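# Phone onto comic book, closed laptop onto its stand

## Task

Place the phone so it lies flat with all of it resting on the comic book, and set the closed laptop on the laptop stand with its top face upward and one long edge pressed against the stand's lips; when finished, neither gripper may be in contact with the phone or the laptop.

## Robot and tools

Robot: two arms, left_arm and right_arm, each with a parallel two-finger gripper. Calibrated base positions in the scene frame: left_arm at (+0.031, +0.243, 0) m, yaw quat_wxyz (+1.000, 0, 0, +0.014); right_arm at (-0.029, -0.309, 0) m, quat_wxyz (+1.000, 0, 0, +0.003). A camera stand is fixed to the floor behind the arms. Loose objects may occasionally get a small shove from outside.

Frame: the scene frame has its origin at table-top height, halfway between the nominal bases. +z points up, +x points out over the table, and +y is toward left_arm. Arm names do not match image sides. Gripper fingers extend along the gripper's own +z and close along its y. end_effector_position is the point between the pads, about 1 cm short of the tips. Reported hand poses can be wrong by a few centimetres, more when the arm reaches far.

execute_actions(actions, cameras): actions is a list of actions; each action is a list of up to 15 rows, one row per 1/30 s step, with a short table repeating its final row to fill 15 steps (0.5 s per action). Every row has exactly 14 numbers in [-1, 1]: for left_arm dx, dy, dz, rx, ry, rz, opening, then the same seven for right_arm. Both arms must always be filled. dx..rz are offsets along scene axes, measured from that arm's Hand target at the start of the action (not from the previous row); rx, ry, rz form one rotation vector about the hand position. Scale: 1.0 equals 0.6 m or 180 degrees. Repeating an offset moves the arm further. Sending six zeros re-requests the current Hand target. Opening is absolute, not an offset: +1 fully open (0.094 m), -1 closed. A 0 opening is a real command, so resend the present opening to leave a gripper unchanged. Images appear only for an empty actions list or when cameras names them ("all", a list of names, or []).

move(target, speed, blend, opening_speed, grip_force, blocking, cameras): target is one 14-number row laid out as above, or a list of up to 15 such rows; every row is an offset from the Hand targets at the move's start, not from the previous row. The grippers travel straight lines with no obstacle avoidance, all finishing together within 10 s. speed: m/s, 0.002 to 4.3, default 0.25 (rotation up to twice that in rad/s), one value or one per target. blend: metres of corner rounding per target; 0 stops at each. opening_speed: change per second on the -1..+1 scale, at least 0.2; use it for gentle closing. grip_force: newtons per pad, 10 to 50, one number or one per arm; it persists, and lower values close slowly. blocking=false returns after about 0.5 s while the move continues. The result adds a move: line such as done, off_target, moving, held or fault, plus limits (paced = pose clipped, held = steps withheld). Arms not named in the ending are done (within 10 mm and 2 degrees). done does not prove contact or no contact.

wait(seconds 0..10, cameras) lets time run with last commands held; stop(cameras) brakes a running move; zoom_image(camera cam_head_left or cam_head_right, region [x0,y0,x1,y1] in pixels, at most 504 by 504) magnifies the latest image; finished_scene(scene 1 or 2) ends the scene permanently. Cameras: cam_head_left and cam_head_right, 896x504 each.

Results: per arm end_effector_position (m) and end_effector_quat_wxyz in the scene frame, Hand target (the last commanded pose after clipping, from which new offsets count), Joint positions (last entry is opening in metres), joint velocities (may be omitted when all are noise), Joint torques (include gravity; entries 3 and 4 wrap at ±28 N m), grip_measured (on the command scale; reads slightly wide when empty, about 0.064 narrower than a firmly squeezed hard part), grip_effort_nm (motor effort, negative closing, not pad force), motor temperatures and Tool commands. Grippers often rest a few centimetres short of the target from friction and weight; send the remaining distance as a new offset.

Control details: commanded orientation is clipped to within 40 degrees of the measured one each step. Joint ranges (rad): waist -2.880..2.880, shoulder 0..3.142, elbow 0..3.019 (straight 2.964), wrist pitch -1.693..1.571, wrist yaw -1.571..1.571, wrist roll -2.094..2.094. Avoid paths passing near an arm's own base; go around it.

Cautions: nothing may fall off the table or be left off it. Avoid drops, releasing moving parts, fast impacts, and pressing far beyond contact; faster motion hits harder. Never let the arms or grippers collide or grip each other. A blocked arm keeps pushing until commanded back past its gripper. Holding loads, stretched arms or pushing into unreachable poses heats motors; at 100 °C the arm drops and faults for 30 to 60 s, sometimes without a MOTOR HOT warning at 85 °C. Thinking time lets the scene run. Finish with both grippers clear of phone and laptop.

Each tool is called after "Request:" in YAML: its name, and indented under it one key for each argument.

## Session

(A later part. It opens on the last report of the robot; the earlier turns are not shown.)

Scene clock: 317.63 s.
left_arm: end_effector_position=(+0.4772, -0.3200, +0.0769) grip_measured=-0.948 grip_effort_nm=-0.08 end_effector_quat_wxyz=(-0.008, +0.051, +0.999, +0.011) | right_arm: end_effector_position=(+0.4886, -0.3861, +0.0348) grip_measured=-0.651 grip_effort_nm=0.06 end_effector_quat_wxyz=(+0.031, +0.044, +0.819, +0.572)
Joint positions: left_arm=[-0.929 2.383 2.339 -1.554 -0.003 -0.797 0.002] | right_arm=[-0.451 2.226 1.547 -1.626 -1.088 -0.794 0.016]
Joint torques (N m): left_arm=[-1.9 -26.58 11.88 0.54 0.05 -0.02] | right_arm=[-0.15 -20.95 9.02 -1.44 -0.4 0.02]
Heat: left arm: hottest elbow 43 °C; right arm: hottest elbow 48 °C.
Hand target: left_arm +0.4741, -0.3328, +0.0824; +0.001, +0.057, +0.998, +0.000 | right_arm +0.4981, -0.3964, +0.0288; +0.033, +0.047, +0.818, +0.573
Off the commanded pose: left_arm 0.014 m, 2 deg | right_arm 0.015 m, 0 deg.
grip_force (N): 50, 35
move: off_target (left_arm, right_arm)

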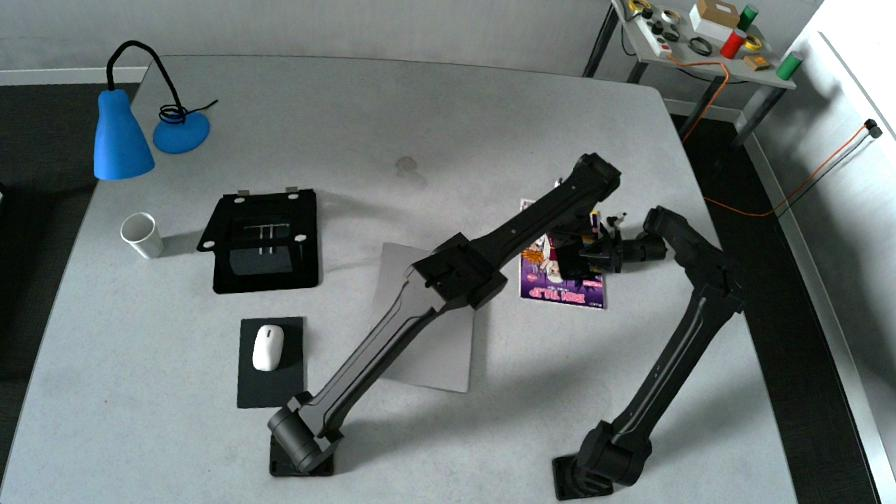

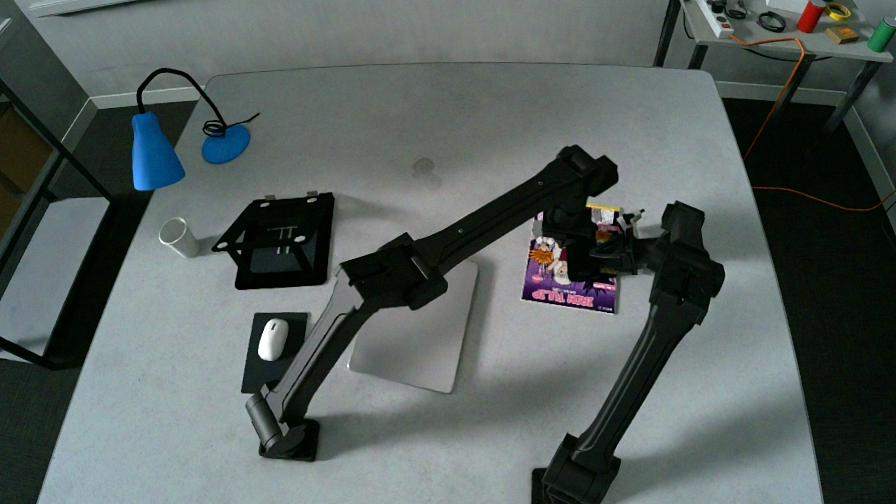

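Request:
move:
  target: [-0.005, 0.0, -0.035, 0, 0, 0, -0.95, 0, 0, 0, 0, 0, 0, -0.65]
  speed: 0.06

Request:
move:
  target: [0.0, 0.0, -0.02, 0, 0, 0, -0.95, 0, 0, 0, 0, 0, 0, -0.65]
  speed: 0.05

Request:
move:
  target: [0.0, 0.0, -0.02, 0, 0, 0, -0.95, 0, 0, 0, 0, 0, 0, -0.65]
  speed: 0.05
  cameras: ["all"]

Request:
zoom_image:
  camera: "cam_head_right"
  region: [490, 150, 670, 320]

Scene clock: 323.00 s.
left_arm: end_effector_position=(+0.4789, -0.3258, +0.0655) grip_measured=-0.948 grip_effort_nm=-0.08 end_effector_quat_wxyz=(+0.001, +0.053, +0.999, +0.002) | right_arm: end_effector_position=(+0.4886, -0.3861, +0.0348) grip_measured=-0.651 grip_effort_nm=0.06 end_effector_quat_wxyz=(+0.031, +0.044, +0.819, +0.572)
Joint positions: left_arm=[-0.932 2.383 2.31 -1.499 -0.003 -0.797 0.002] | right_arm=[-0.451 2.226 1.547 -1.626 -1.088 -0.794 0.016]
Joint torques (N m): left_arm=[-1.9 -26.99 9.35 0.9 -0.05 -0.02] | right_arm=[-0.26 -20.95 9.01 -1.47 -0.4 0.02]
Heat: left arm: hottest elbow 43 °C; right arm: hottest elbow 48 °C.
Hand target: left_arm +0.4711, -0.3328, +0.0615; +0.001, +0.057, +0.998, +0.000 | right_arm +0.4981, -0.3964, +0.0288; +0.033, +0.047, +0.818, +0.573
Off the commanded pose: left_arm 0.011 m, 1 deg | right_arm 0.015 m, 0 deg.
grip_force (N): 50, 35
move: off_target (left_arm, right_arm)

Scene clock: 323.87 s.
left_arm: end_effector_position=(+0.4794, -0.3263, +0.0571) grip_measured=-0.948 grip_effort_nm=-0.08 end_effector_quat_wxyz=(+0.003, +0.053, +0.999, +0.000) | right_arm: end_effector_position=(+0.4886, -0.3861, +0.0348) grip_measured=-0.651 grip_effort_nm=0.06 end_effector_quat_wxyz=(+0.031, +0.044, +0.819, +0.572)
Joint positions: left_arm=[-0.932 2.383 2.288 -1.471 -0.003 -0.797 0.002] | right_arm=[-0.451 2.226 1.547 -1.626 -1.088 -0.794 0.016]
Joint torques (N m): left_arm=[-3.08 -25.47 9.16 0.66 0.02 -0.1] | right_arm=[-0.21 -20.95 9.03 -1.48 -0.39 0.02]
Heat: left arm: hottest elbow 43 °C; right arm: hottest elbow 48 °C.
Hand target: left_arm +0.4711, -0.3328, +0.0495; +0.001, +0.057, +0.998, +0.000 | right_arm +0.4981, -0.3964, +0.0288; +0.033, +0.047, +0.818, +0.573
Off the commanded pose: left_arm 0.013 m, 1 deg | right_arm 0.015 m, 0 deg.
grip_force (N): 50, 35
move: off_target (left_arm, right_arm)

Scene clock: 324.73 s.
left_arm: end_effector_position=(+0.4797, -0.3268, +0.0491) grip_measured=-0.948 grip_effort_nm=-0.08 end_effector_quat_wxyz=(+0.005, +0.053, +0.999, -0.003) | right_arm: end_effector_position=(+0.4886, -0.3861, +0.0348) grip_measured=-0.651 grip_effort_nm=0.06 end_effector_quat_wxyz=(+0.031, +0.044, +0.819, +0.572)
Joint positions: left_arm=[-0.932 2.383 2.267 -1.444 -0.003 -0.797 0.002] | right_arm=[-0.451 2.226 1.547 -1.626 -1.088 -0.794 0.016]
Joint torques (N m): left_arm=[-2.78 -25.64 9.29 0.75 0.01 -0.04] | right_arm=[-0.26 -20.95 9.02 -1.47 -0.4 0.02]
Heat: left arm: hottest elbow 43 °C; right arm: hottest elbow 48 °C.
Hand target: left_arm +0.4711, -0.3329, +0.0376; +0.001, +0.057, +0.998, +0.000 | right_arm +0.4981, -0.3964, +0.0288; +0.033, +0.047, +0.818, +0.573
Off the commanded pose: left_arm 0.016 m, 1 deg | right_arm 0.015 m, 0 deg.
grip_force (N): 50, 35
move: off_target (left_arm, right_arm)

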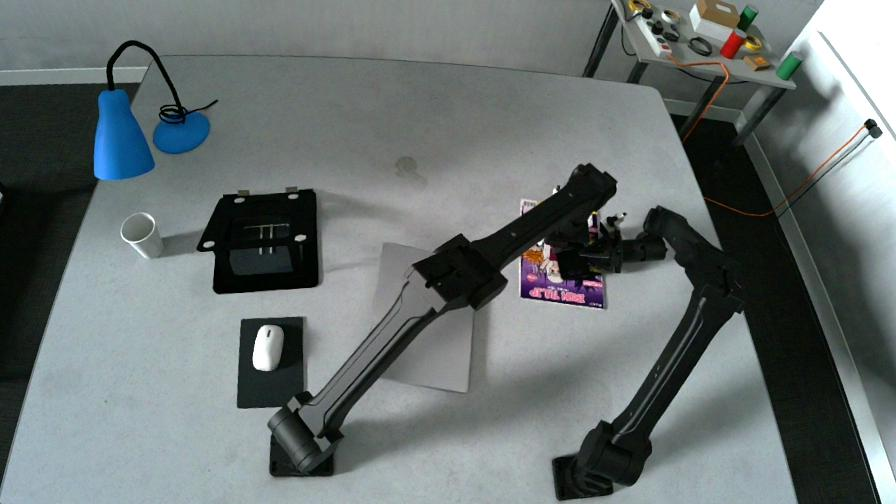

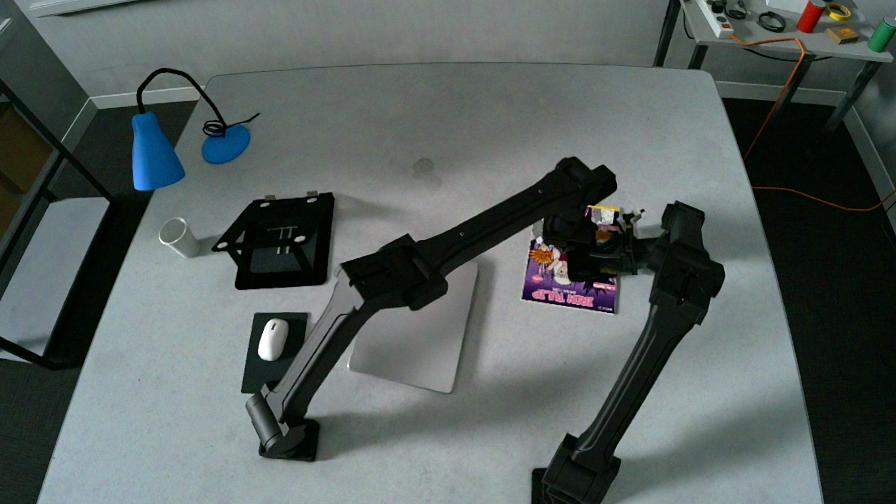

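Scaled by 2.800.

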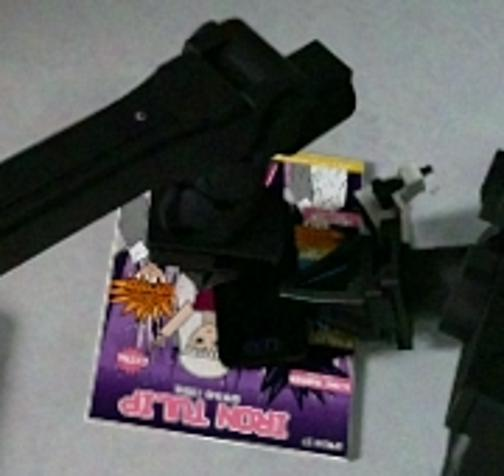

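Request:
zoom_image:
  camera: "cam_head_right"
  region: [540, 220, 620, 290]

Request:
zoom_image:
  camera: "cam_head_left"
  region: [530, 220, 610, 290]

Scaled by 6.300.

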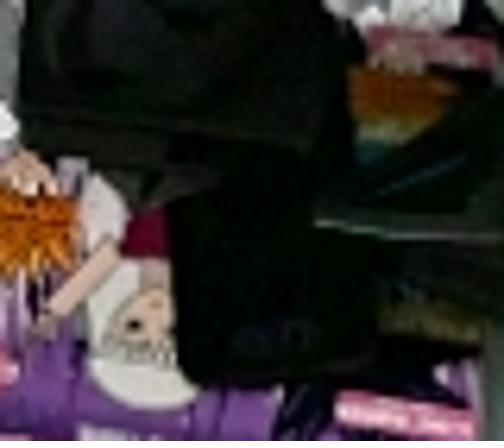

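Scaled by 6.300.

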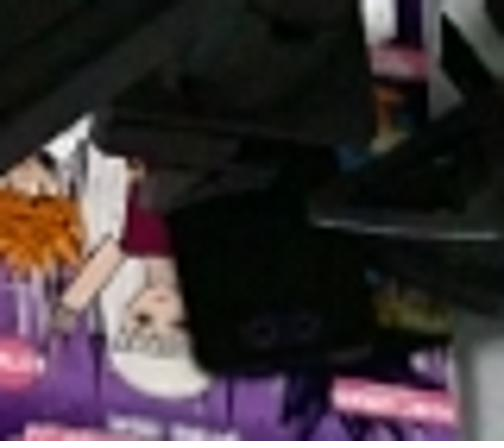

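Request:
move:
  target:
    - [0.0, -0.02, 0.025, 0, 0, 0, -0.95, 0, 0, 0, 0, 0, 0, -0.65]
    - [-0.01, -0.06, 0.02, 0, 0, 0, -0.95, 0, 0, 0, 0, 0, 0, -0.65]
  speed: 0.06
  blend: [0.008, 0]
  cameras: ["all"]

Request:
zoom_image:
  camera: "cam_head_right"
  region: [540, 220, 620, 290]

Request:
zoom_image:
  camera: "cam_head_left"
  region: [530, 220, 610, 290]

Scene clock: 334.43 s.
left_arm: end_effector_position=(+0.4632, -0.3505, +0.0334) grip_measured=-0.948 grip_effort_nm=-0.07 end_effector_quat_wxyz=(-0.013, +0.056, +0.998, +0.017) | right_arm: end_effector_position=(+0.4884, -0.3865, +0.0345) grip_measured=-0.651 grip_effort_nm=0.06 end_effector_quat_wxyz=(+0.030, +0.045, +0.819, +0.572)
Joint positions: left_arm=[-0.969 2.487 2.418 -1.544 -0.002 -0.828 0.002] | right_arm=[-0.452 2.227 1.547 -1.626 -1.087 -0.794 0.016]
Joint torques (N m): left_arm=[-2.14 -25.64 16.27 -0.12 -0.02 -0.08] | right_arm=[-0.09 -20.95 9.02 -1.47 -0.42 0.02]
Heat: left arm: hottest elbow 42 °C; right arm: hottest elbow 48 °C.
Hand target: left_arm +0.4653, -0.3688, +0.0494; +0.001, +0.057, +0.998, +0.000 | right_arm +0.4981, -0.3966, +0.0289; +0.033, +0.047, +0.818, +0.572
Off the commanded pose: left_arm 0.025 m, 2 deg | right_arm 0.015 m, 0 deg.
grip_force (N): 50, 35
move: off_target (left_arm, right_arm)

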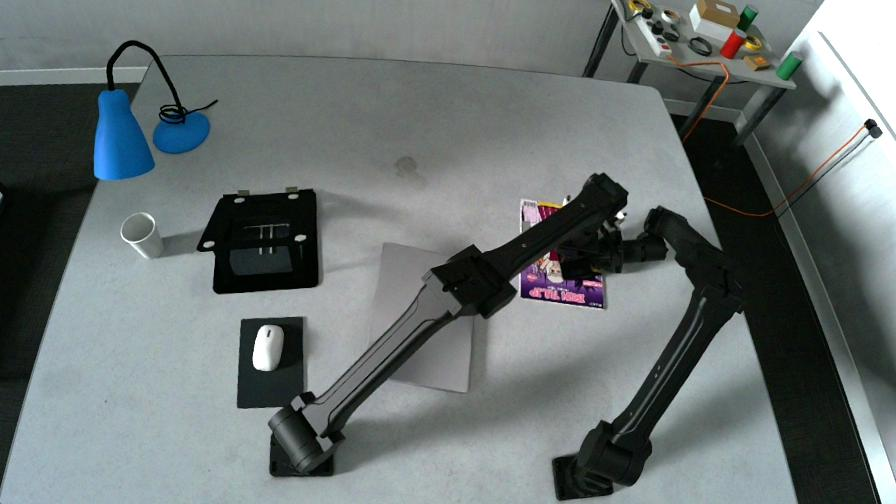

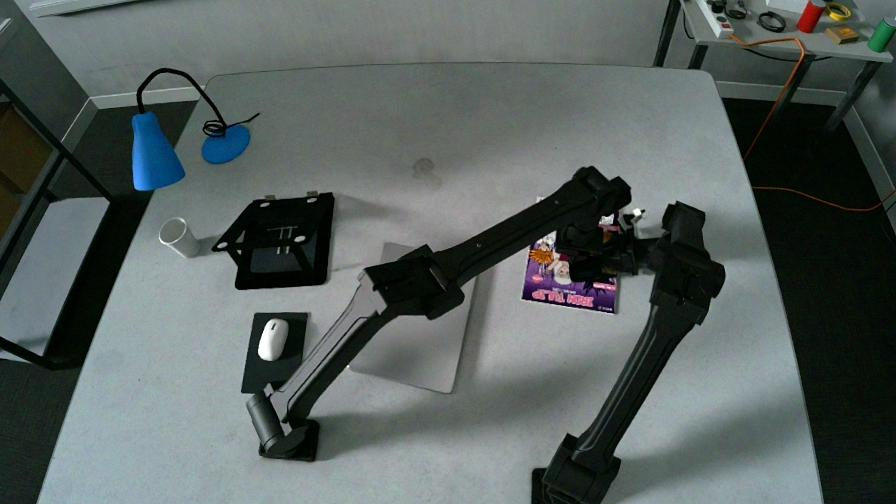

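Scaled by 6.300.

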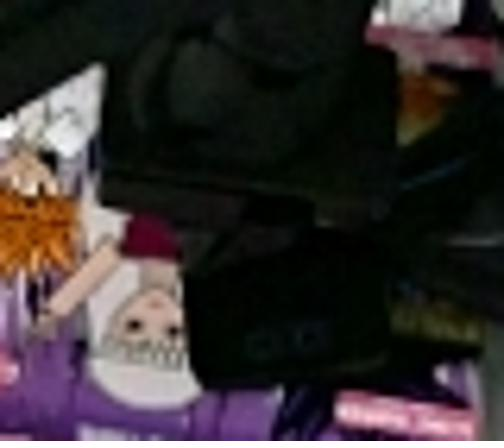

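Scaled by 6.300.

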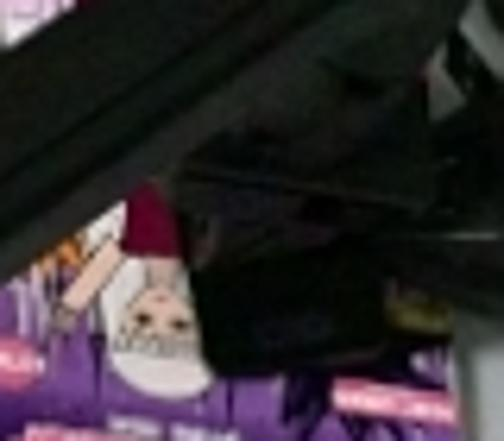

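Request:
move:
  target: [0.0, 0.028, -0.035, 0, 0, 0, -0.95, 0, 0, 0, 0, 0, 0, -0.65]
  speed: 0.05

Scene clock: 342.03 s.
left_arm: end_effector_position=(+0.4654, -0.3536, +0.0322) grip_measured=-0.948 grip_effort_nm=-0.07 end_effector_quat_wxyz=(+0.001, +0.056, +0.998, +0.001) | right_arm: end_effector_position=(+0.4883, -0.3865, +0.0337) grip_measured=-0.651 grip_effort_nm=0.06 end_effector_quat_wxyz=(+0.030, +0.045, +0.819, +0.572)
Joint positions: left_arm=[-0.969 2.456 2.358 -1.473 -0.002 -0.828 0.002] | right_arm=[-0.452 2.228 1.547 -1.626 -1.087 -0.795 0.016]
Joint torques (N m): left_arm=[-1.32 -27.69 8.31 0.9 -0.01 0.03] | right_arm=[-0.09 -21.13 9.02 -1.48 -0.43 0.03]
Heat: left arm: hottest elbow 43 °C; right arm: hottest elbow 48 °C.
Hand target: left_arm +0.4652, -0.3519, +0.0285; +0.001, +0.057, +0.998, +0.000 | right_arm +0.4980, -0.3965, +0.0289; +0.033, +0.047, +0.818, +0.572
Off the commanded pose: left_arm 0.004 m, 0 deg | right_arm 0.015 m, 0 deg.
grip_force (N): 50, 35
move: off_target (right_arm)

Request:
move:
  target: [0.0, 0.0, 0.0, 0, 0, 0, -0.95, -0.005, -0.1, 0, 0, 0, 0, -0.6]
  speed: 0.08
  cameras: ["all"]

Request:
zoom_image:
  camera: "cam_head_right"
  region: [500, 180, 660, 320]

Request:
zoom_image:
  camera: "cam_head_left"
  region: [500, 180, 660, 320]

Scene clock: 346.90 s.
left_arm: end_effector_position=(+0.4654, -0.3537, +0.0300) grip_measured=-0.948 grip_effort_nm=-0.07 end_effector_quat_wxyz=(+0.001, +0.056, +0.998, +0.000) | right_arm: end_effector_position=(+0.4876, -0.4469, +0.0386) grip_measured=-0.601 grip_effort_nm=0.07 end_effector_quat_wxyz=(+0.053, +0.059, +0.830, +0.552)
Joint positions: left_arm=[-0.969 2.456 2.352 -1.466 -0.001 -0.828 0.002] | right_arm=[-0.548 2.244 1.62 -1.668 -1.033 -0.823 0.019]
Joint torques (N m): left_arm=[-1.32 -27.87 8.64 0.72 -0.05 0.05] | right_arm=[-0.03 -21.54 9.21 -1.36 -0.32 0.04]
Heat: left arm: hottest elbow 42 °C; right arm: hottest elbow 48 °C.
Hand target: left_arm +0.4652, -0.3519, +0.0285; +0.001, +0.057, +0.998, +0.000 | right_arm +0.4951, -0.4565, +0.0289; +0.033, +0.047, +0.818, +0.572
Off the commanded pose: left_arm 0.002 m, 0 deg | right_arm 0.016 m, 4 deg.
joint sent to its limit (right arm) — joint 4 (wrist pitch), lower limit. The joint targets are off in orientation, not in position.
grip_force (N): 50, 35
move: off_target (right_arm)

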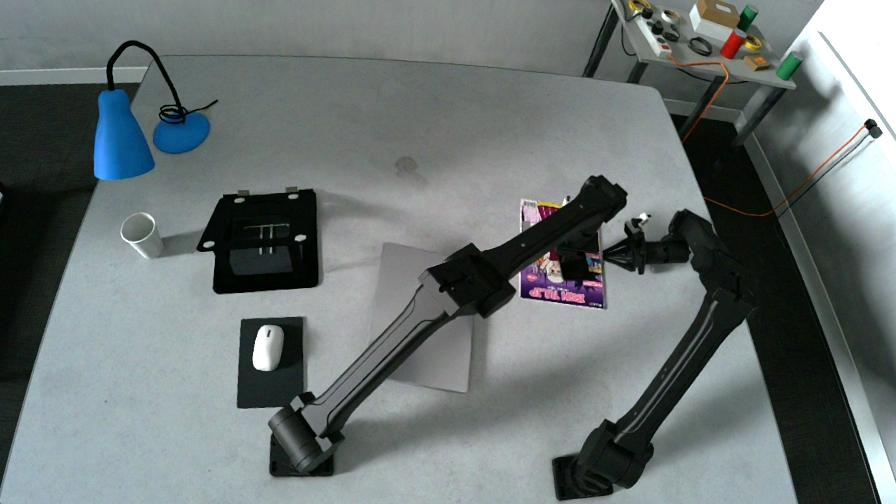

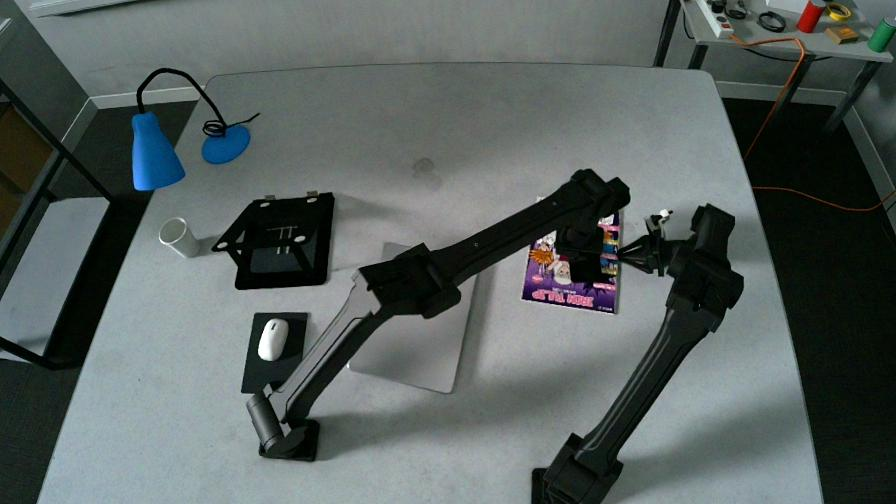

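Scaled by 3.150.

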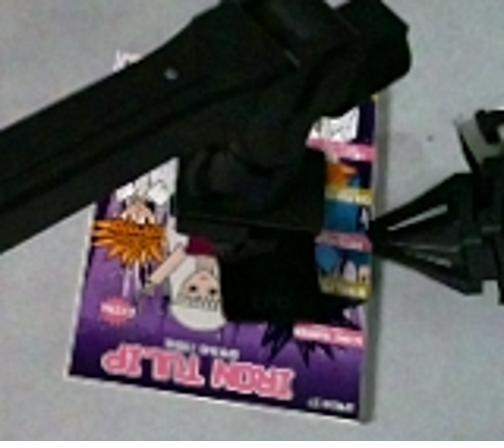

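Scaled by 3.150.

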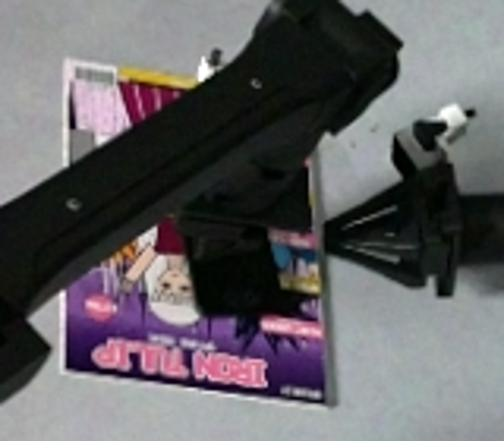

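Request:
move:
  target:
    - [0.0, 0.0, 0.12, 0, 0, 0, -0.95, 0, -0.05, 0.1, 0, 0, 0, -0.95]
    - [-0.1, 0.25, 0.2, 0, 0, 0, -0.95, -0.1, -0.05, 0.25, 0, 0, 0, -0.95]
  speed: [0.1, 0.25]
  blend: [0.03, 0]
  cameras: ["all"]

Request:
zoom_image:
  camera: "cam_head_left"
  region: [500, 180, 660, 320]

Request:
zoom_image:
  camera: "cam_head_right"
  region: [500, 180, 660, 320]

Scene clock: 400.50 s.
left_arm: end_effector_position=(+0.4021, -0.2048, +0.1380) grip_measured=-0.948 grip_effort_nm=-0.07 end_effector_quat_wxyz=(-0.008, +0.056, +0.998, +0.010) | right_arm: end_effector_position=(+0.4416, -0.4849, +0.1798) grip_measured=-0.949 grip_effort_nm=-0.08 end_effector_quat_wxyz=(+0.127, +0.099, +0.853, +0.496)
Joint positions: left_arm=[-0.906 1.917 1.712 -1.392 -0.001 -0.766 0.002] | right_arm=[-0.658 1.884 1.503 -1.671 -1.005 -0.689 0.002]
Joint torques (N m): left_arm=[-1.14 -22.89 9.18 0.58 -0.04 0.11] | right_arm=[-0.09 -21.3 6.58 -0.92 -0.46 0.16]
Heat: left arm: hottest elbow 38 °C; right arm: hottest elbow 49 °C.
Hand target: left_arm +0.4051, -0.2020, +0.1486; +0.001, +0.057, +0.998, +0.000 | right_arm +0.4351, -0.4866, +0.1788; +0.033, +0.047, +0.818, +0.572
Off the commanded pose: left_arm 0.011 m, 2 deg | right_arm 0.007 m, 16 deg.
joint sent to its limit (right arm) — joint 4 (wrist pitch), lower limit. The joint targets are off in orientation, not in position.
grip_force (N): 50, 35
move: off_target (left_arm, right_arm)

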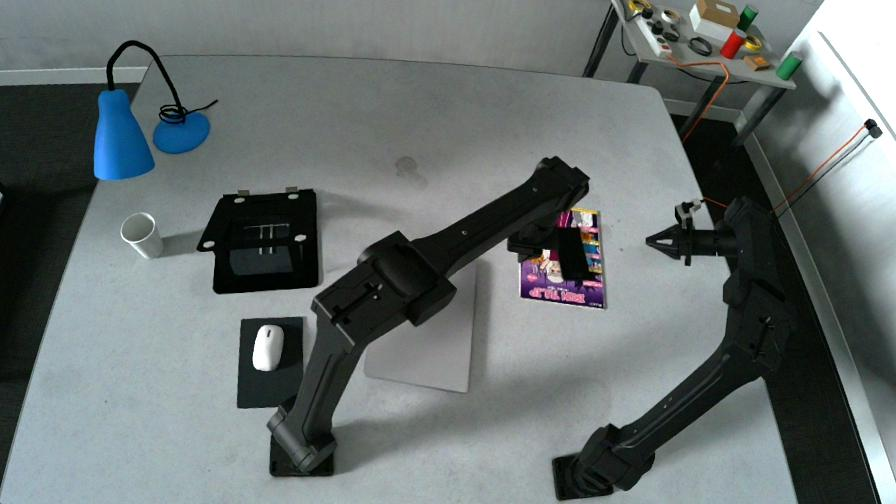

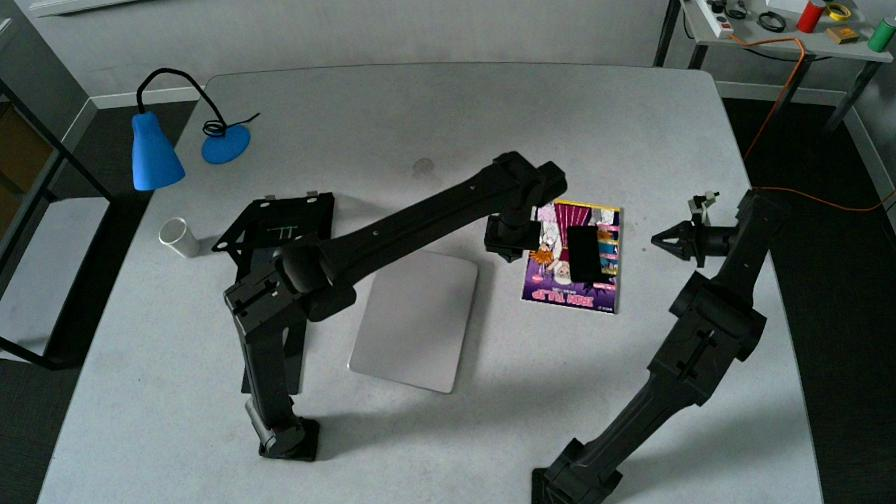

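Scaled by 3.150.

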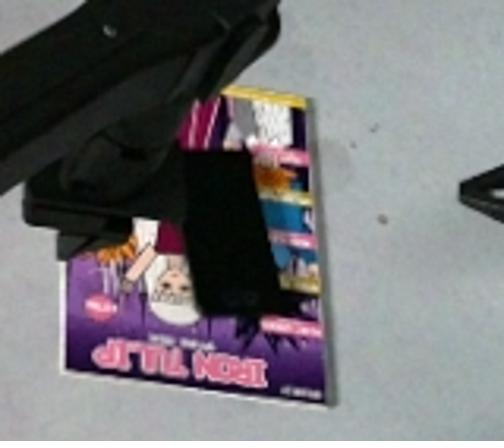

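Scaled by 3.150.

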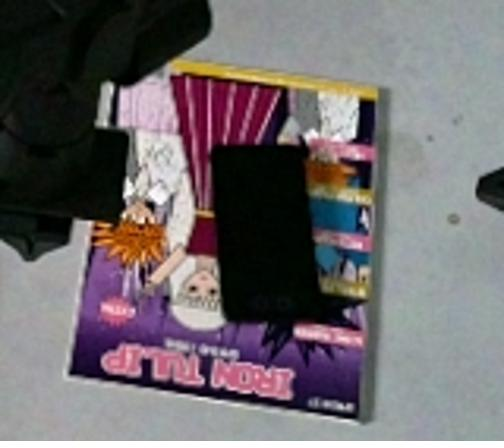

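Request:
execute_actions:
  actions: []

Scene clock: 416.40 s.
left_arm: end_effector_position=(+0.4021, -0.2048, +0.1380) grip_measured=-0.948 grip_effort_nm=-0.07 end_effector_quat_wxyz=(-0.008, +0.056, +0.998, +0.010) | right_arm: end_effector_position=(+0.4416, -0.4849, +0.1798) grip_measured=-0.949 grip_effort_nm=-0.08 end_effector_quat_wxyz=(+0.127, +0.100, +0.853, +0.496)
Joint positions: left_arm=[-0.906 1.917 1.712 -1.392 -0.001 -0.766 0.002] | right_arm=[-0.658 1.884 1.503 -1.671 -1.005 -0.689 0.002]
Joint velocities: within noise
Joint torques (N m): left_arm=[-0.62 -22.65 8.92 0.73 -0.06 0.11] | right_arm=[-0.21 -21.25 6.41 -0.91 -0.45 0.15]
Motor temperatures (°C): left_arm=[22 34 39 23 27 23 26] | right_arm=[26 41 46 25 24 23 25]
Heat: left arm: hottest elbow 39 °C; right arm: hottest elbow 46 °C.
Hand target: left_arm +0.4051, -0.2020, +0.1486; +0.001, +0.057, +0.998, +0.000 | right_arm +0.4351, -0.4866, +0.1788; +0.033, +0.047, +0.818, +0.572
Tool commands: left_gripper/opening=-0.95 right_gripper/opening=-0.95
Off the commanded pose: left_arm 0.011 m, 2 deg | right_arm 0.007 m, 16 deg.
grip_force (N): 50, 35

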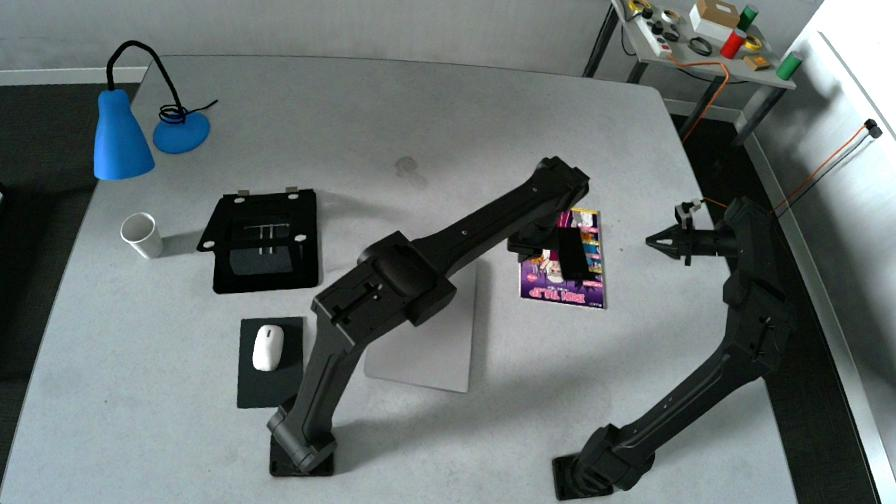

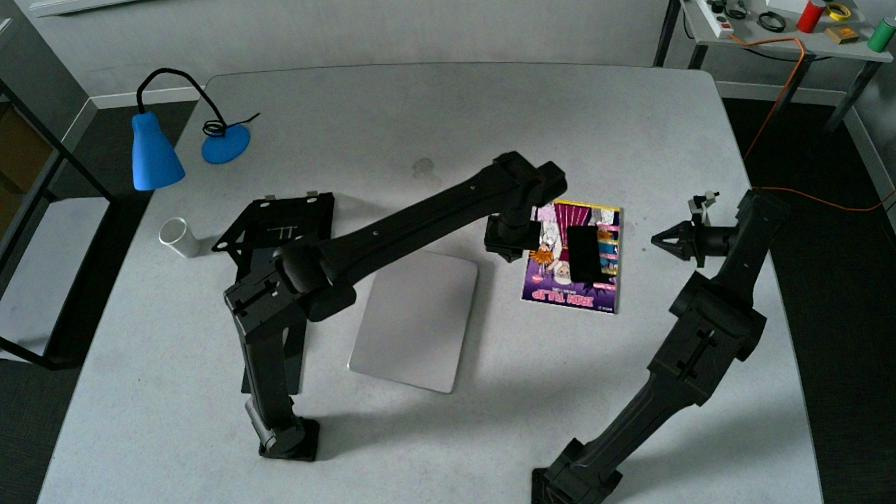

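Request:
zoom_image:
  camera: "cam_head_left"
  region: [500, 140, 780, 320]

Request:
zoom_image:
  camera: "cam_head_right"
  region: [180, 160, 520, 440]

Scaled by 1.800.

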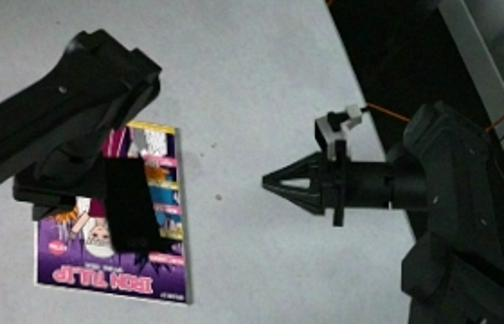

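Scaled by 1.482.

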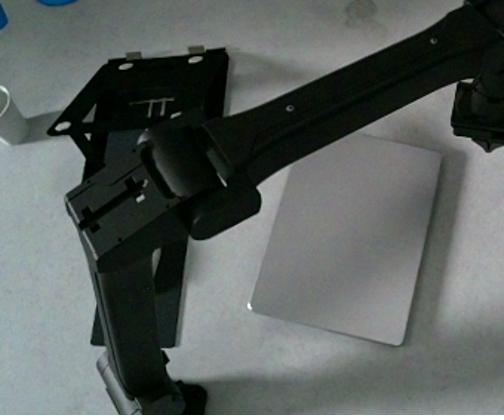

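Request:
move:
  target: [-0.433, 0.553, 0.0, 0, 0, 0, -0.95, 0, 0, 0.05, 0, 0, 0, -0.95]
  speed: 0.3
  grip_force: [50, 50]
  cameras: ["all"]

Scene clock: 443.23 s.
left_arm: end_effector_position=(+0.1462, +0.1255, +0.1492) grip_measured=-0.948 grip_effort_nm=-0.07 end_effector_quat_wxyz=(+0.003, +0.059, +0.998, -0.002) | right_arm: end_effector_position=(+0.4404, -0.4832, +0.2025) grip_measured=-0.949 grip_effort_nm=-0.08 end_effector_quat_wxyz=(+0.134, +0.114, +0.852, +0.493)
Joint positions: left_arm=[-0.82 0.721 0.631 -1.472 -0.001 -0.673 0.002] | right_arm=[-0.659 1.837 1.503 -1.671 -1.016 -0.633 0.002]
Joint torques (N m): left_arm=[-0.79 -2.96 9.83 0.01 0.03 0.07] | right_arm=[-0.32 -21.6 7.23 -0.84 -0.55 0.16]
Heat: left arm: hottest elbow 38 °C; right arm: hottest elbow 44 °C.
Hand target: left_arm +0.1453, +0.1297, +0.1485; +0.001, +0.057, +0.998, +0.000 | right_arm +0.4351, -0.4866, +0.2088; +0.033, +0.047, +0.818, +0.572
Off the commanded pose: left_arm 0.004 m, 0 deg | right_arm 0.009 m, 17 deg.
joint sent to its limit (right arm) — joint 4 (wrist pitch), lower limit. The joint targets are off in orientation, not in position.
move: off_target (right_arm)

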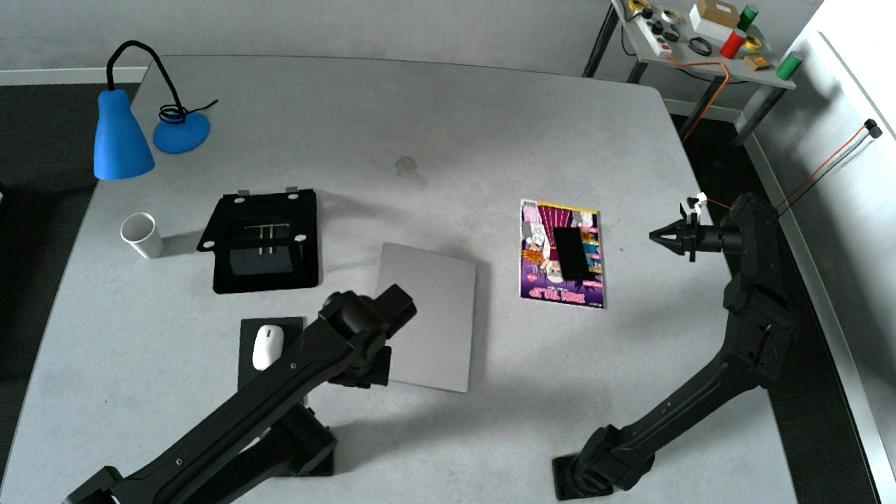

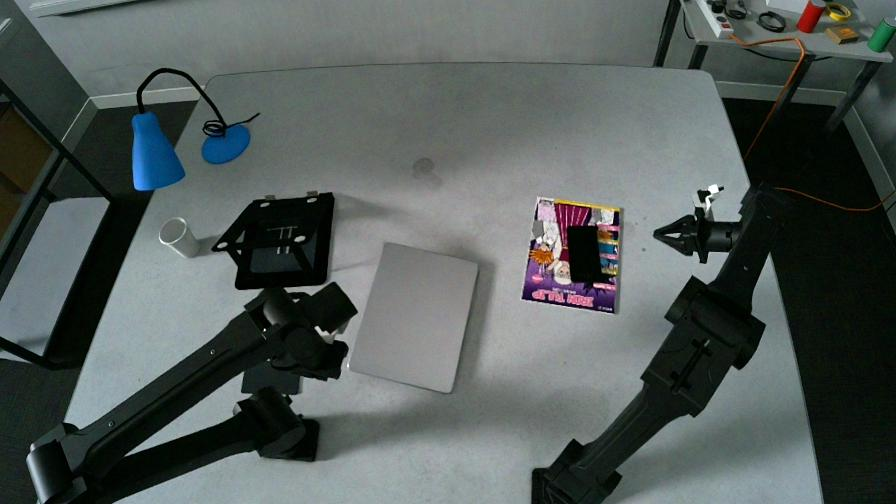

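Request:
move:
  target: [-0.046, 0.0, -0.14, 0, 0, 0, -0.95, 0.175, 0.594, -0.148, -0.386, 0.0447, 0, -0.95]
  speed: 0.3
  cameras: ["all"]

Scene clock: 454.60 s.
left_arm: end_effector_position=(+0.1196, +0.1310, +0.0677) grip_measured=-0.948 grip_effort_nm=-0.07 end_effector_quat_wxyz=(+0.000, +0.055, +0.998, +0.001) | right_arm: end_effector_position=(+0.5228, -0.1330, +0.1189) grip_measured=-0.949 grip_effort_nm=-0.08 end_effector_quat_wxyz=(-0.006, +0.052, +0.999, -0.001)
Joint positions: left_arm=[-0.925 0.709 0.408 -1.273 -0.001 -0.787 0.002] | right_arm=[0.304 1.912 1.653 -1.323 -0.003 0.413 0.002]
Joint torques (N m): left_arm=[-2.49 -1.49 8.98 0.62 -0.02 -0.09] | right_arm=[0.32 -20.07 12.63 -0.28 0.12 0.21]
Heat: left arm: hottest elbow 38 °C; right arm: hottest elbow 44 °C.
Hand target: left_arm +0.1176, +0.1298, +0.0644; +0.000, +0.057, +0.998, +0.000 | right_arm +0.5401, -0.1303, +0.1201; +0.000, +0.058, +0.998, +0.000
Off the commanded pose: left_arm 0.004 m, 0 deg | right_arm 0.018 m, 1 deg.
move: off_target (right_arm)

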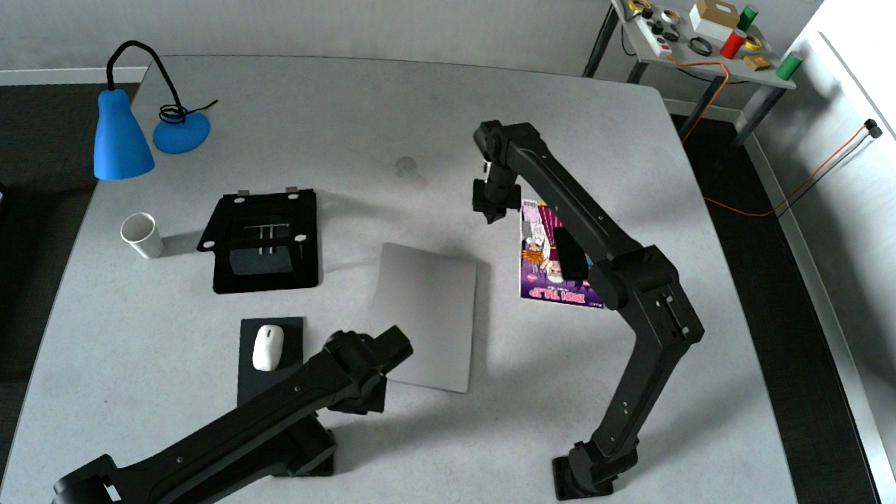

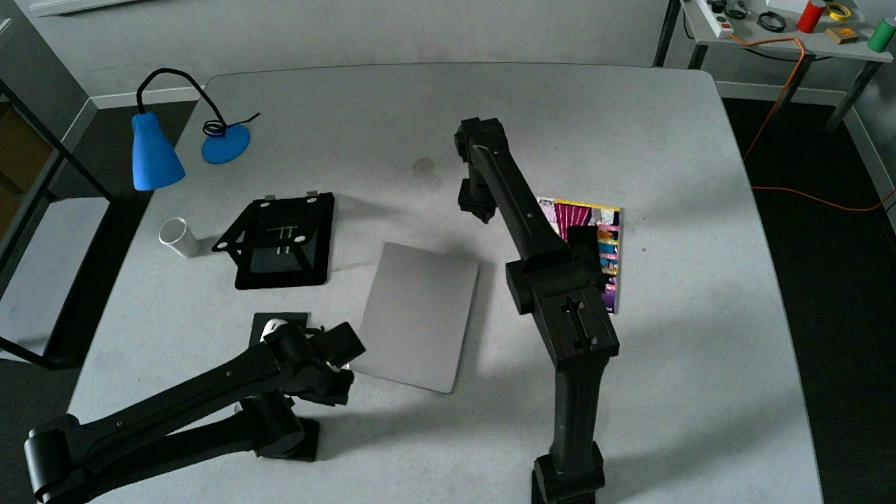

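Request:
move:
  target: [0, 0.0, -0.057, 0, 0, 0, -0.95, 0.0, 0.092, -0.15, 0, 0, 0, -0.95]
  speed: 0.15
  cameras: ["all"]

Scene clock: 461.57 s.
left_arm: end_effector_position=(+0.1204, +0.1301, +0.0346) grip_measured=-0.948 grip_effort_nm=-0.06 end_effector_quat_wxyz=(+0.003, +0.055, +0.998, -0.003) | right_arm: end_effector_position=(+0.5358, -0.0806, +0.0437) grip_measured=-0.949 grip_effort_nm=-0.08 end_effector_quat_wxyz=(+0.002, +0.057, +0.998, +0.002)
Joint positions: left_arm=[-0.925 0.761 0.334 -1.135 -0.001 -0.787 0.002] | right_arm=[0.38 2.043 1.653 -1.176 -0.002 0.499 0.002]
Joint torques (N m): left_arm=[-2.96 -0.91 8.36 0.57 -0.01 -0.14] | right_arm=[0.97 -22.42 9.09 0.54 0.11 0.25]
Heat: left arm: hottest elbow 38 °C; right arm: hottest elbow 46 °C.
Hand target: left_arm +0.1177, +0.1297, +0.0303; +0.001, +0.057, +0.998, +0.000 | right_arm +0.5401, -0.0749, +0.0300; +0.000, +0.058, +0.998, +0.000
Off the commanded pose: left_arm 0.005 m, 1 deg | right_arm 0.015 m, 0 deg.
move: off_target (right_arm)

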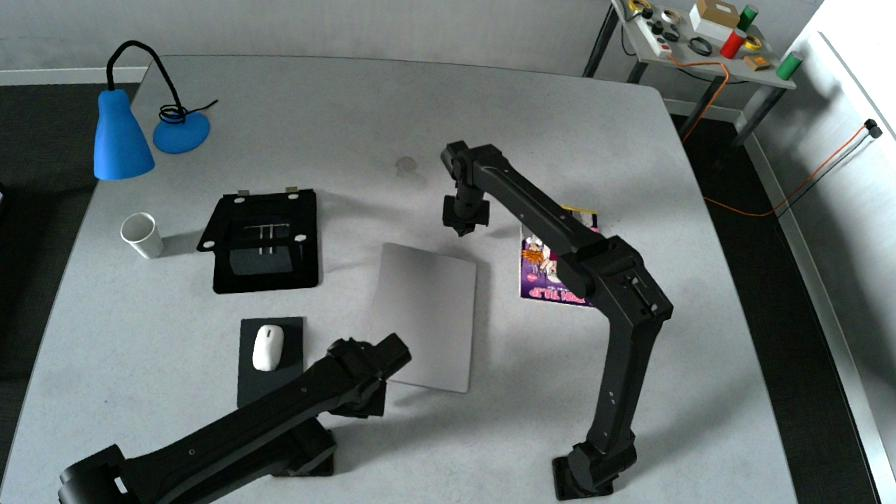

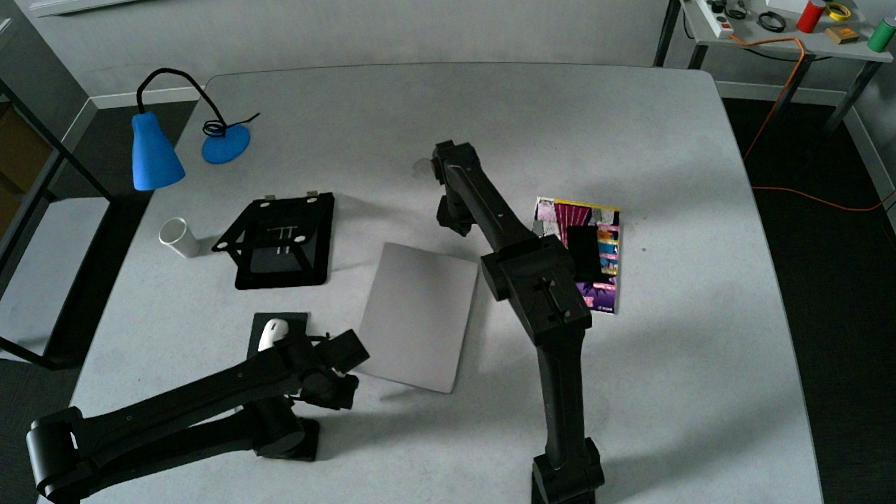

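Request:
move:
  target: [0, 0.0, -0.02, 0, 0, 0, -0.95, 0.0, 0.0, -0.03, 0, 0, 0, -0.95]
  speed: 0.06

Scene clock: 465.90 s.
left_arm: end_effector_position=(+0.1206, +0.1298, +0.0226) grip_measured=-0.948 grip_effort_nm=-0.07 end_effector_quat_wxyz=(+0.003, +0.055, +0.998, -0.003) | right_arm: end_effector_position=(+0.5433, -0.0776, +0.0365) grip_measured=-0.949 grip_effort_nm=-0.08 end_effector_quat_wxyz=(+0.013, +0.057, +0.998, +0.008)
Joint positions: left_arm=[-0.925 0.791 0.309 -1.081 -0.001 -0.787 0.002] | right_arm=[0.38 2.056 1.653 -1.139 -0.002 0.499 0.002]
Joint torques (N m): left_arm=[-3.08 -1.14 8.4 0.69 -0.02 -0.09] | right_arm=[0.97 -21.36 7.77 0.58 0.12 0.22]
Heat: left arm: hottest elbow 38 °C; right arm: hottest elbow 47 °C.
Hand target: left_arm +0.1176, +0.1298, +0.0182; +0.000, +0.057, +0.998, +0.000 | right_arm +0.5401, -0.0749, +0.0120; -0.001, +0.058, +0.998, +0.000
Off the commanded pose: left_arm 0.005 m, 0 deg | right_arm 0.025 m, 2 deg.
move: off_target (right_arm)

Request:
move:
  target: [0, 0.0, 0, 0, 0, 0, -0.95, 0.0, 0.0, -0.02, 0, 0, 0, -0.95]
  speed: 0.06

Scene clock: 468.47 s.
left_arm: end_effector_position=(+0.1206, +0.1298, +0.0226) grip_measured=-0.948 grip_effort_nm=-0.07 end_effector_quat_wxyz=(+0.003, +0.055, +0.998, -0.003) | right_arm: end_effector_position=(+0.5476, -0.0758, +0.0289) grip_measured=-0.949 grip_effort_nm=-0.08 end_effector_quat_wxyz=(+0.018, +0.057, +0.998, +0.010)
Joint positions: left_arm=[-0.925 0.792 0.309 -1.08 -0.001 -0.787 0.002] | right_arm=[0.38 2.069 1.653 -1.115 -0.002 0.499 0.002]
Joint torques (N m): left_arm=[-2.55 -0.97 8.05 0.76 -0.02 -0.09] | right_arm=[1.03 -21.42 6.94 0.47 0.12 0.22]
Heat: left arm: hottest elbow 38 °C; right arm: hottest elbow 46 °C.
Hand target: left_arm +0.1177, +0.1298, +0.0182; +0.000, +0.057, +0.998, +0.000 | right_arm +0.5401, -0.0749, +0.0002; +0.000, +0.058, +0.998, +0.000
Off the commanded pose: left_arm 0.005 m, 0 deg | right_arm 0.030 m, 2 deg.
move: off_target (right_arm)

Request:
move:
  target: [0, 0.0, 0, 0, 0, 0, -0.95, -0.01, 0.0, -0.018, 0, 0, 0, -0.95]
  speed: 0.06
  cameras: ["all"]

Scene clock: 471.93 s.
left_arm: end_effector_position=(+0.1206, +0.1298, +0.0226) grip_measured=-0.948 grip_effort_nm=-0.07 end_effector_quat_wxyz=(+0.003, +0.055, +0.998, -0.003) | right_arm: end_effector_position=(+0.5429, -0.0777, +0.0179) grip_measured=-0.949 grip_effort_nm=-0.07 end_effector_quat_wxyz=(+0.018, +0.059, +0.998, +0.010)
Joint positions: left_arm=[-0.925 0.792 0.309 -1.08 -0.001 -0.787 0.002] | right_arm=[0.38 2.069 1.622 -1.083 -0.002 0.502 0.002]
Joint torques (N m): left_arm=[-2.14 -1.79 8.09 0.92 -0.04 -0.05] | right_arm=[1.32 -21.54 6.8 0.57 0.13 0.2]
Heat: left arm: hottest elbow 38 °C; right arm: hottest elbow 46 °C.
Hand target: left_arm +0.1177, +0.1298, +0.0182; +0.000, +0.057, +0.998, +0.000 | right_arm +0.5341, -0.0750, -0.0106; +0.000, +0.058, +0.998, +0.000
Off the commanded pose: left_arm 0.005 m, 0 deg | right_arm 0.030 m, 2 deg.
move: off_target (right_arm)

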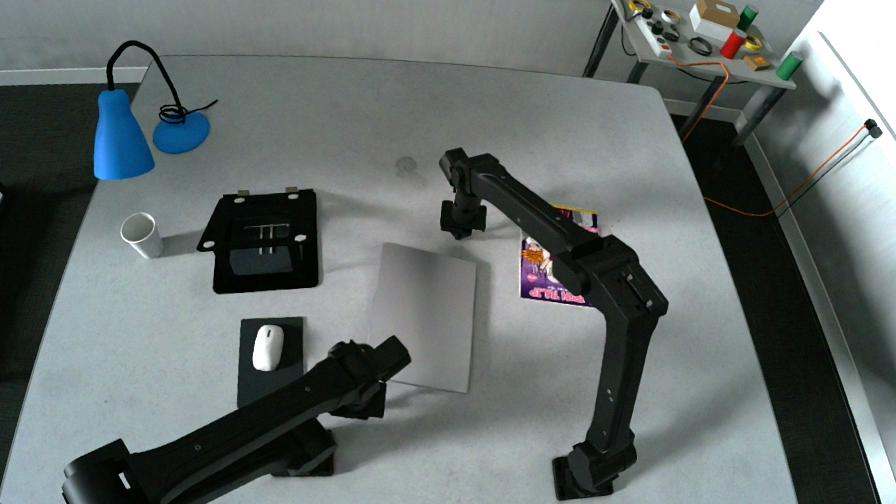

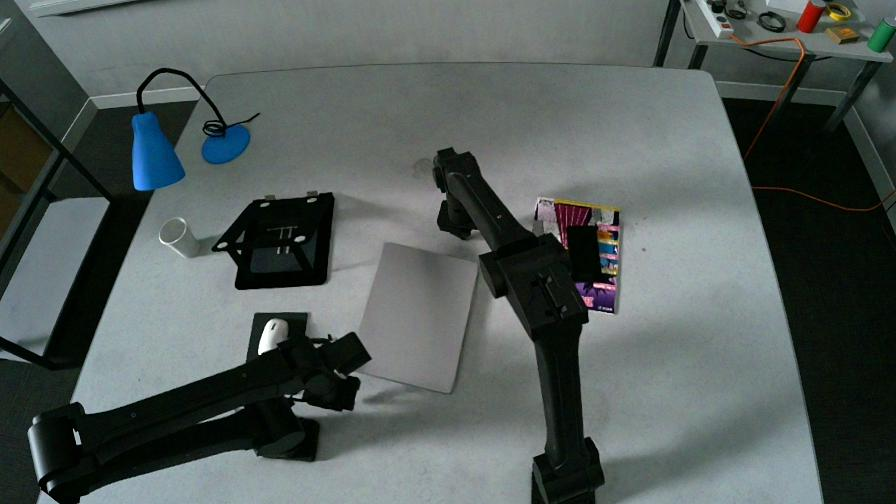

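Request:
move:
  target:
    - [0.0655, -0.0297, -0.01, 0, 0, 0, -0.95, -0.0302, -0.0183, 0.018, 0, 0, 0, -0.95]
    - [0.1113, 0.027, -0.01, 0, 0, 0, -0.95, -0.076, -0.075, 0.021, 0, 0, 0, -0.95]
    - [0.167, 0.0703, -0.01, 0, 0, 0, -0.95, -0.1313, -0.1183, 0.021, 0, 0, 0, -0.95]
  speed: 0.08
  blend: [0.02, 0.02, 0]
  cameras: ["all"]

Scene clock: 487.70 s.
left_arm: end_effector_position=(+0.1946, +0.1752, +0.0087) grip_measured=-0.948 grip_effort_nm=-0.07 end_effector_quat_wxyz=(-0.021, +0.063, +0.998, +0.003) | right_arm: end_effector_position=(+0.4632, -0.1347, +0.0130) grip_measured=-0.949 grip_effort_nm=-0.08 end_effector_quat_wxyz=(+0.011, +0.054, +0.998, +0.006)
Joint positions: left_arm=[-0.409 1.031 0.372 -0.953 0.008 -0.255 0.002] | right_arm=[0.336 1.869 1.283 -0.96 -0.002 0.45 0.002]
Joint torques (N m): left_arm=[0.21 -1.61 11.14 1.76 -0.39 0.15] | right_arm=[-0.44 -20.19 5.35 0.42 0.11 0.08]
Heat: left arm: hottest elbow 38 °C; right arm: hottest elbow 44 °C.
Hand target: left_arm +0.2180, +0.1720, +0.0123; +0.001, +0.057, +0.998, +0.000 | right_arm +0.4554, -0.1459, +0.0019; +0.000, +0.058, +0.998, +0.000
Off the commanded pose: left_arm 0.024 m, 3 deg | right_arm 0.018 m, 1 deg.
move: off_target (left_arm, right_arm)

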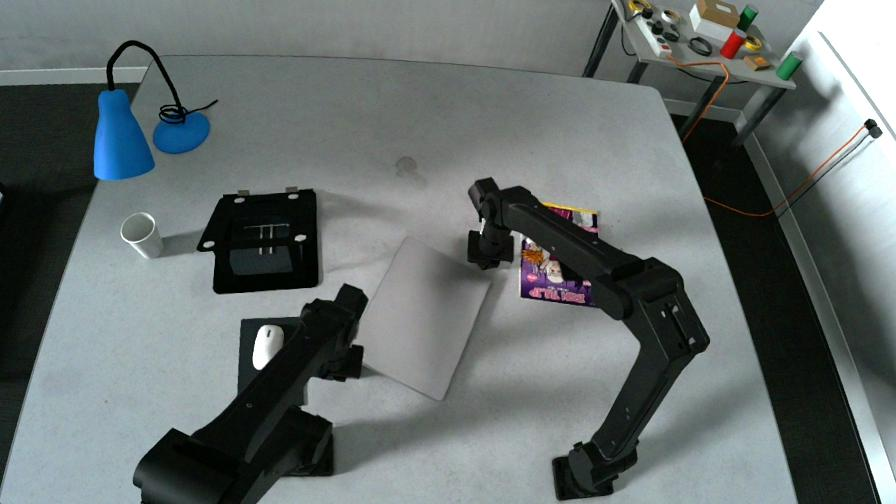

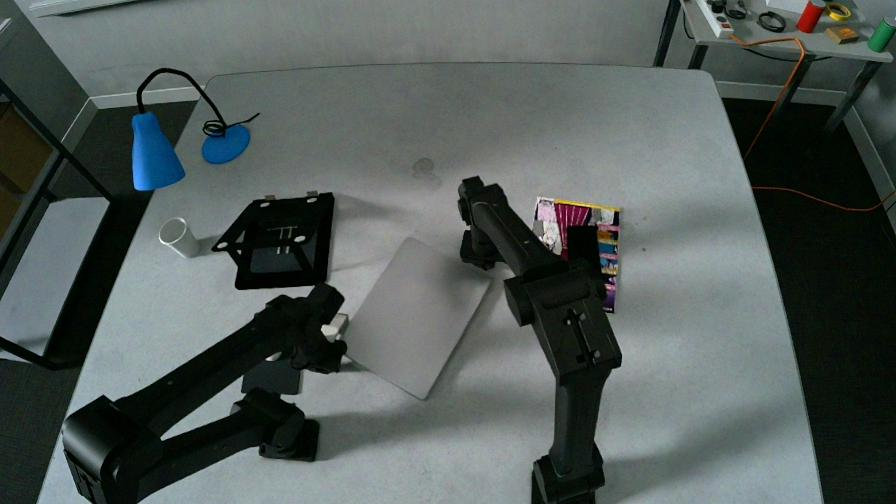

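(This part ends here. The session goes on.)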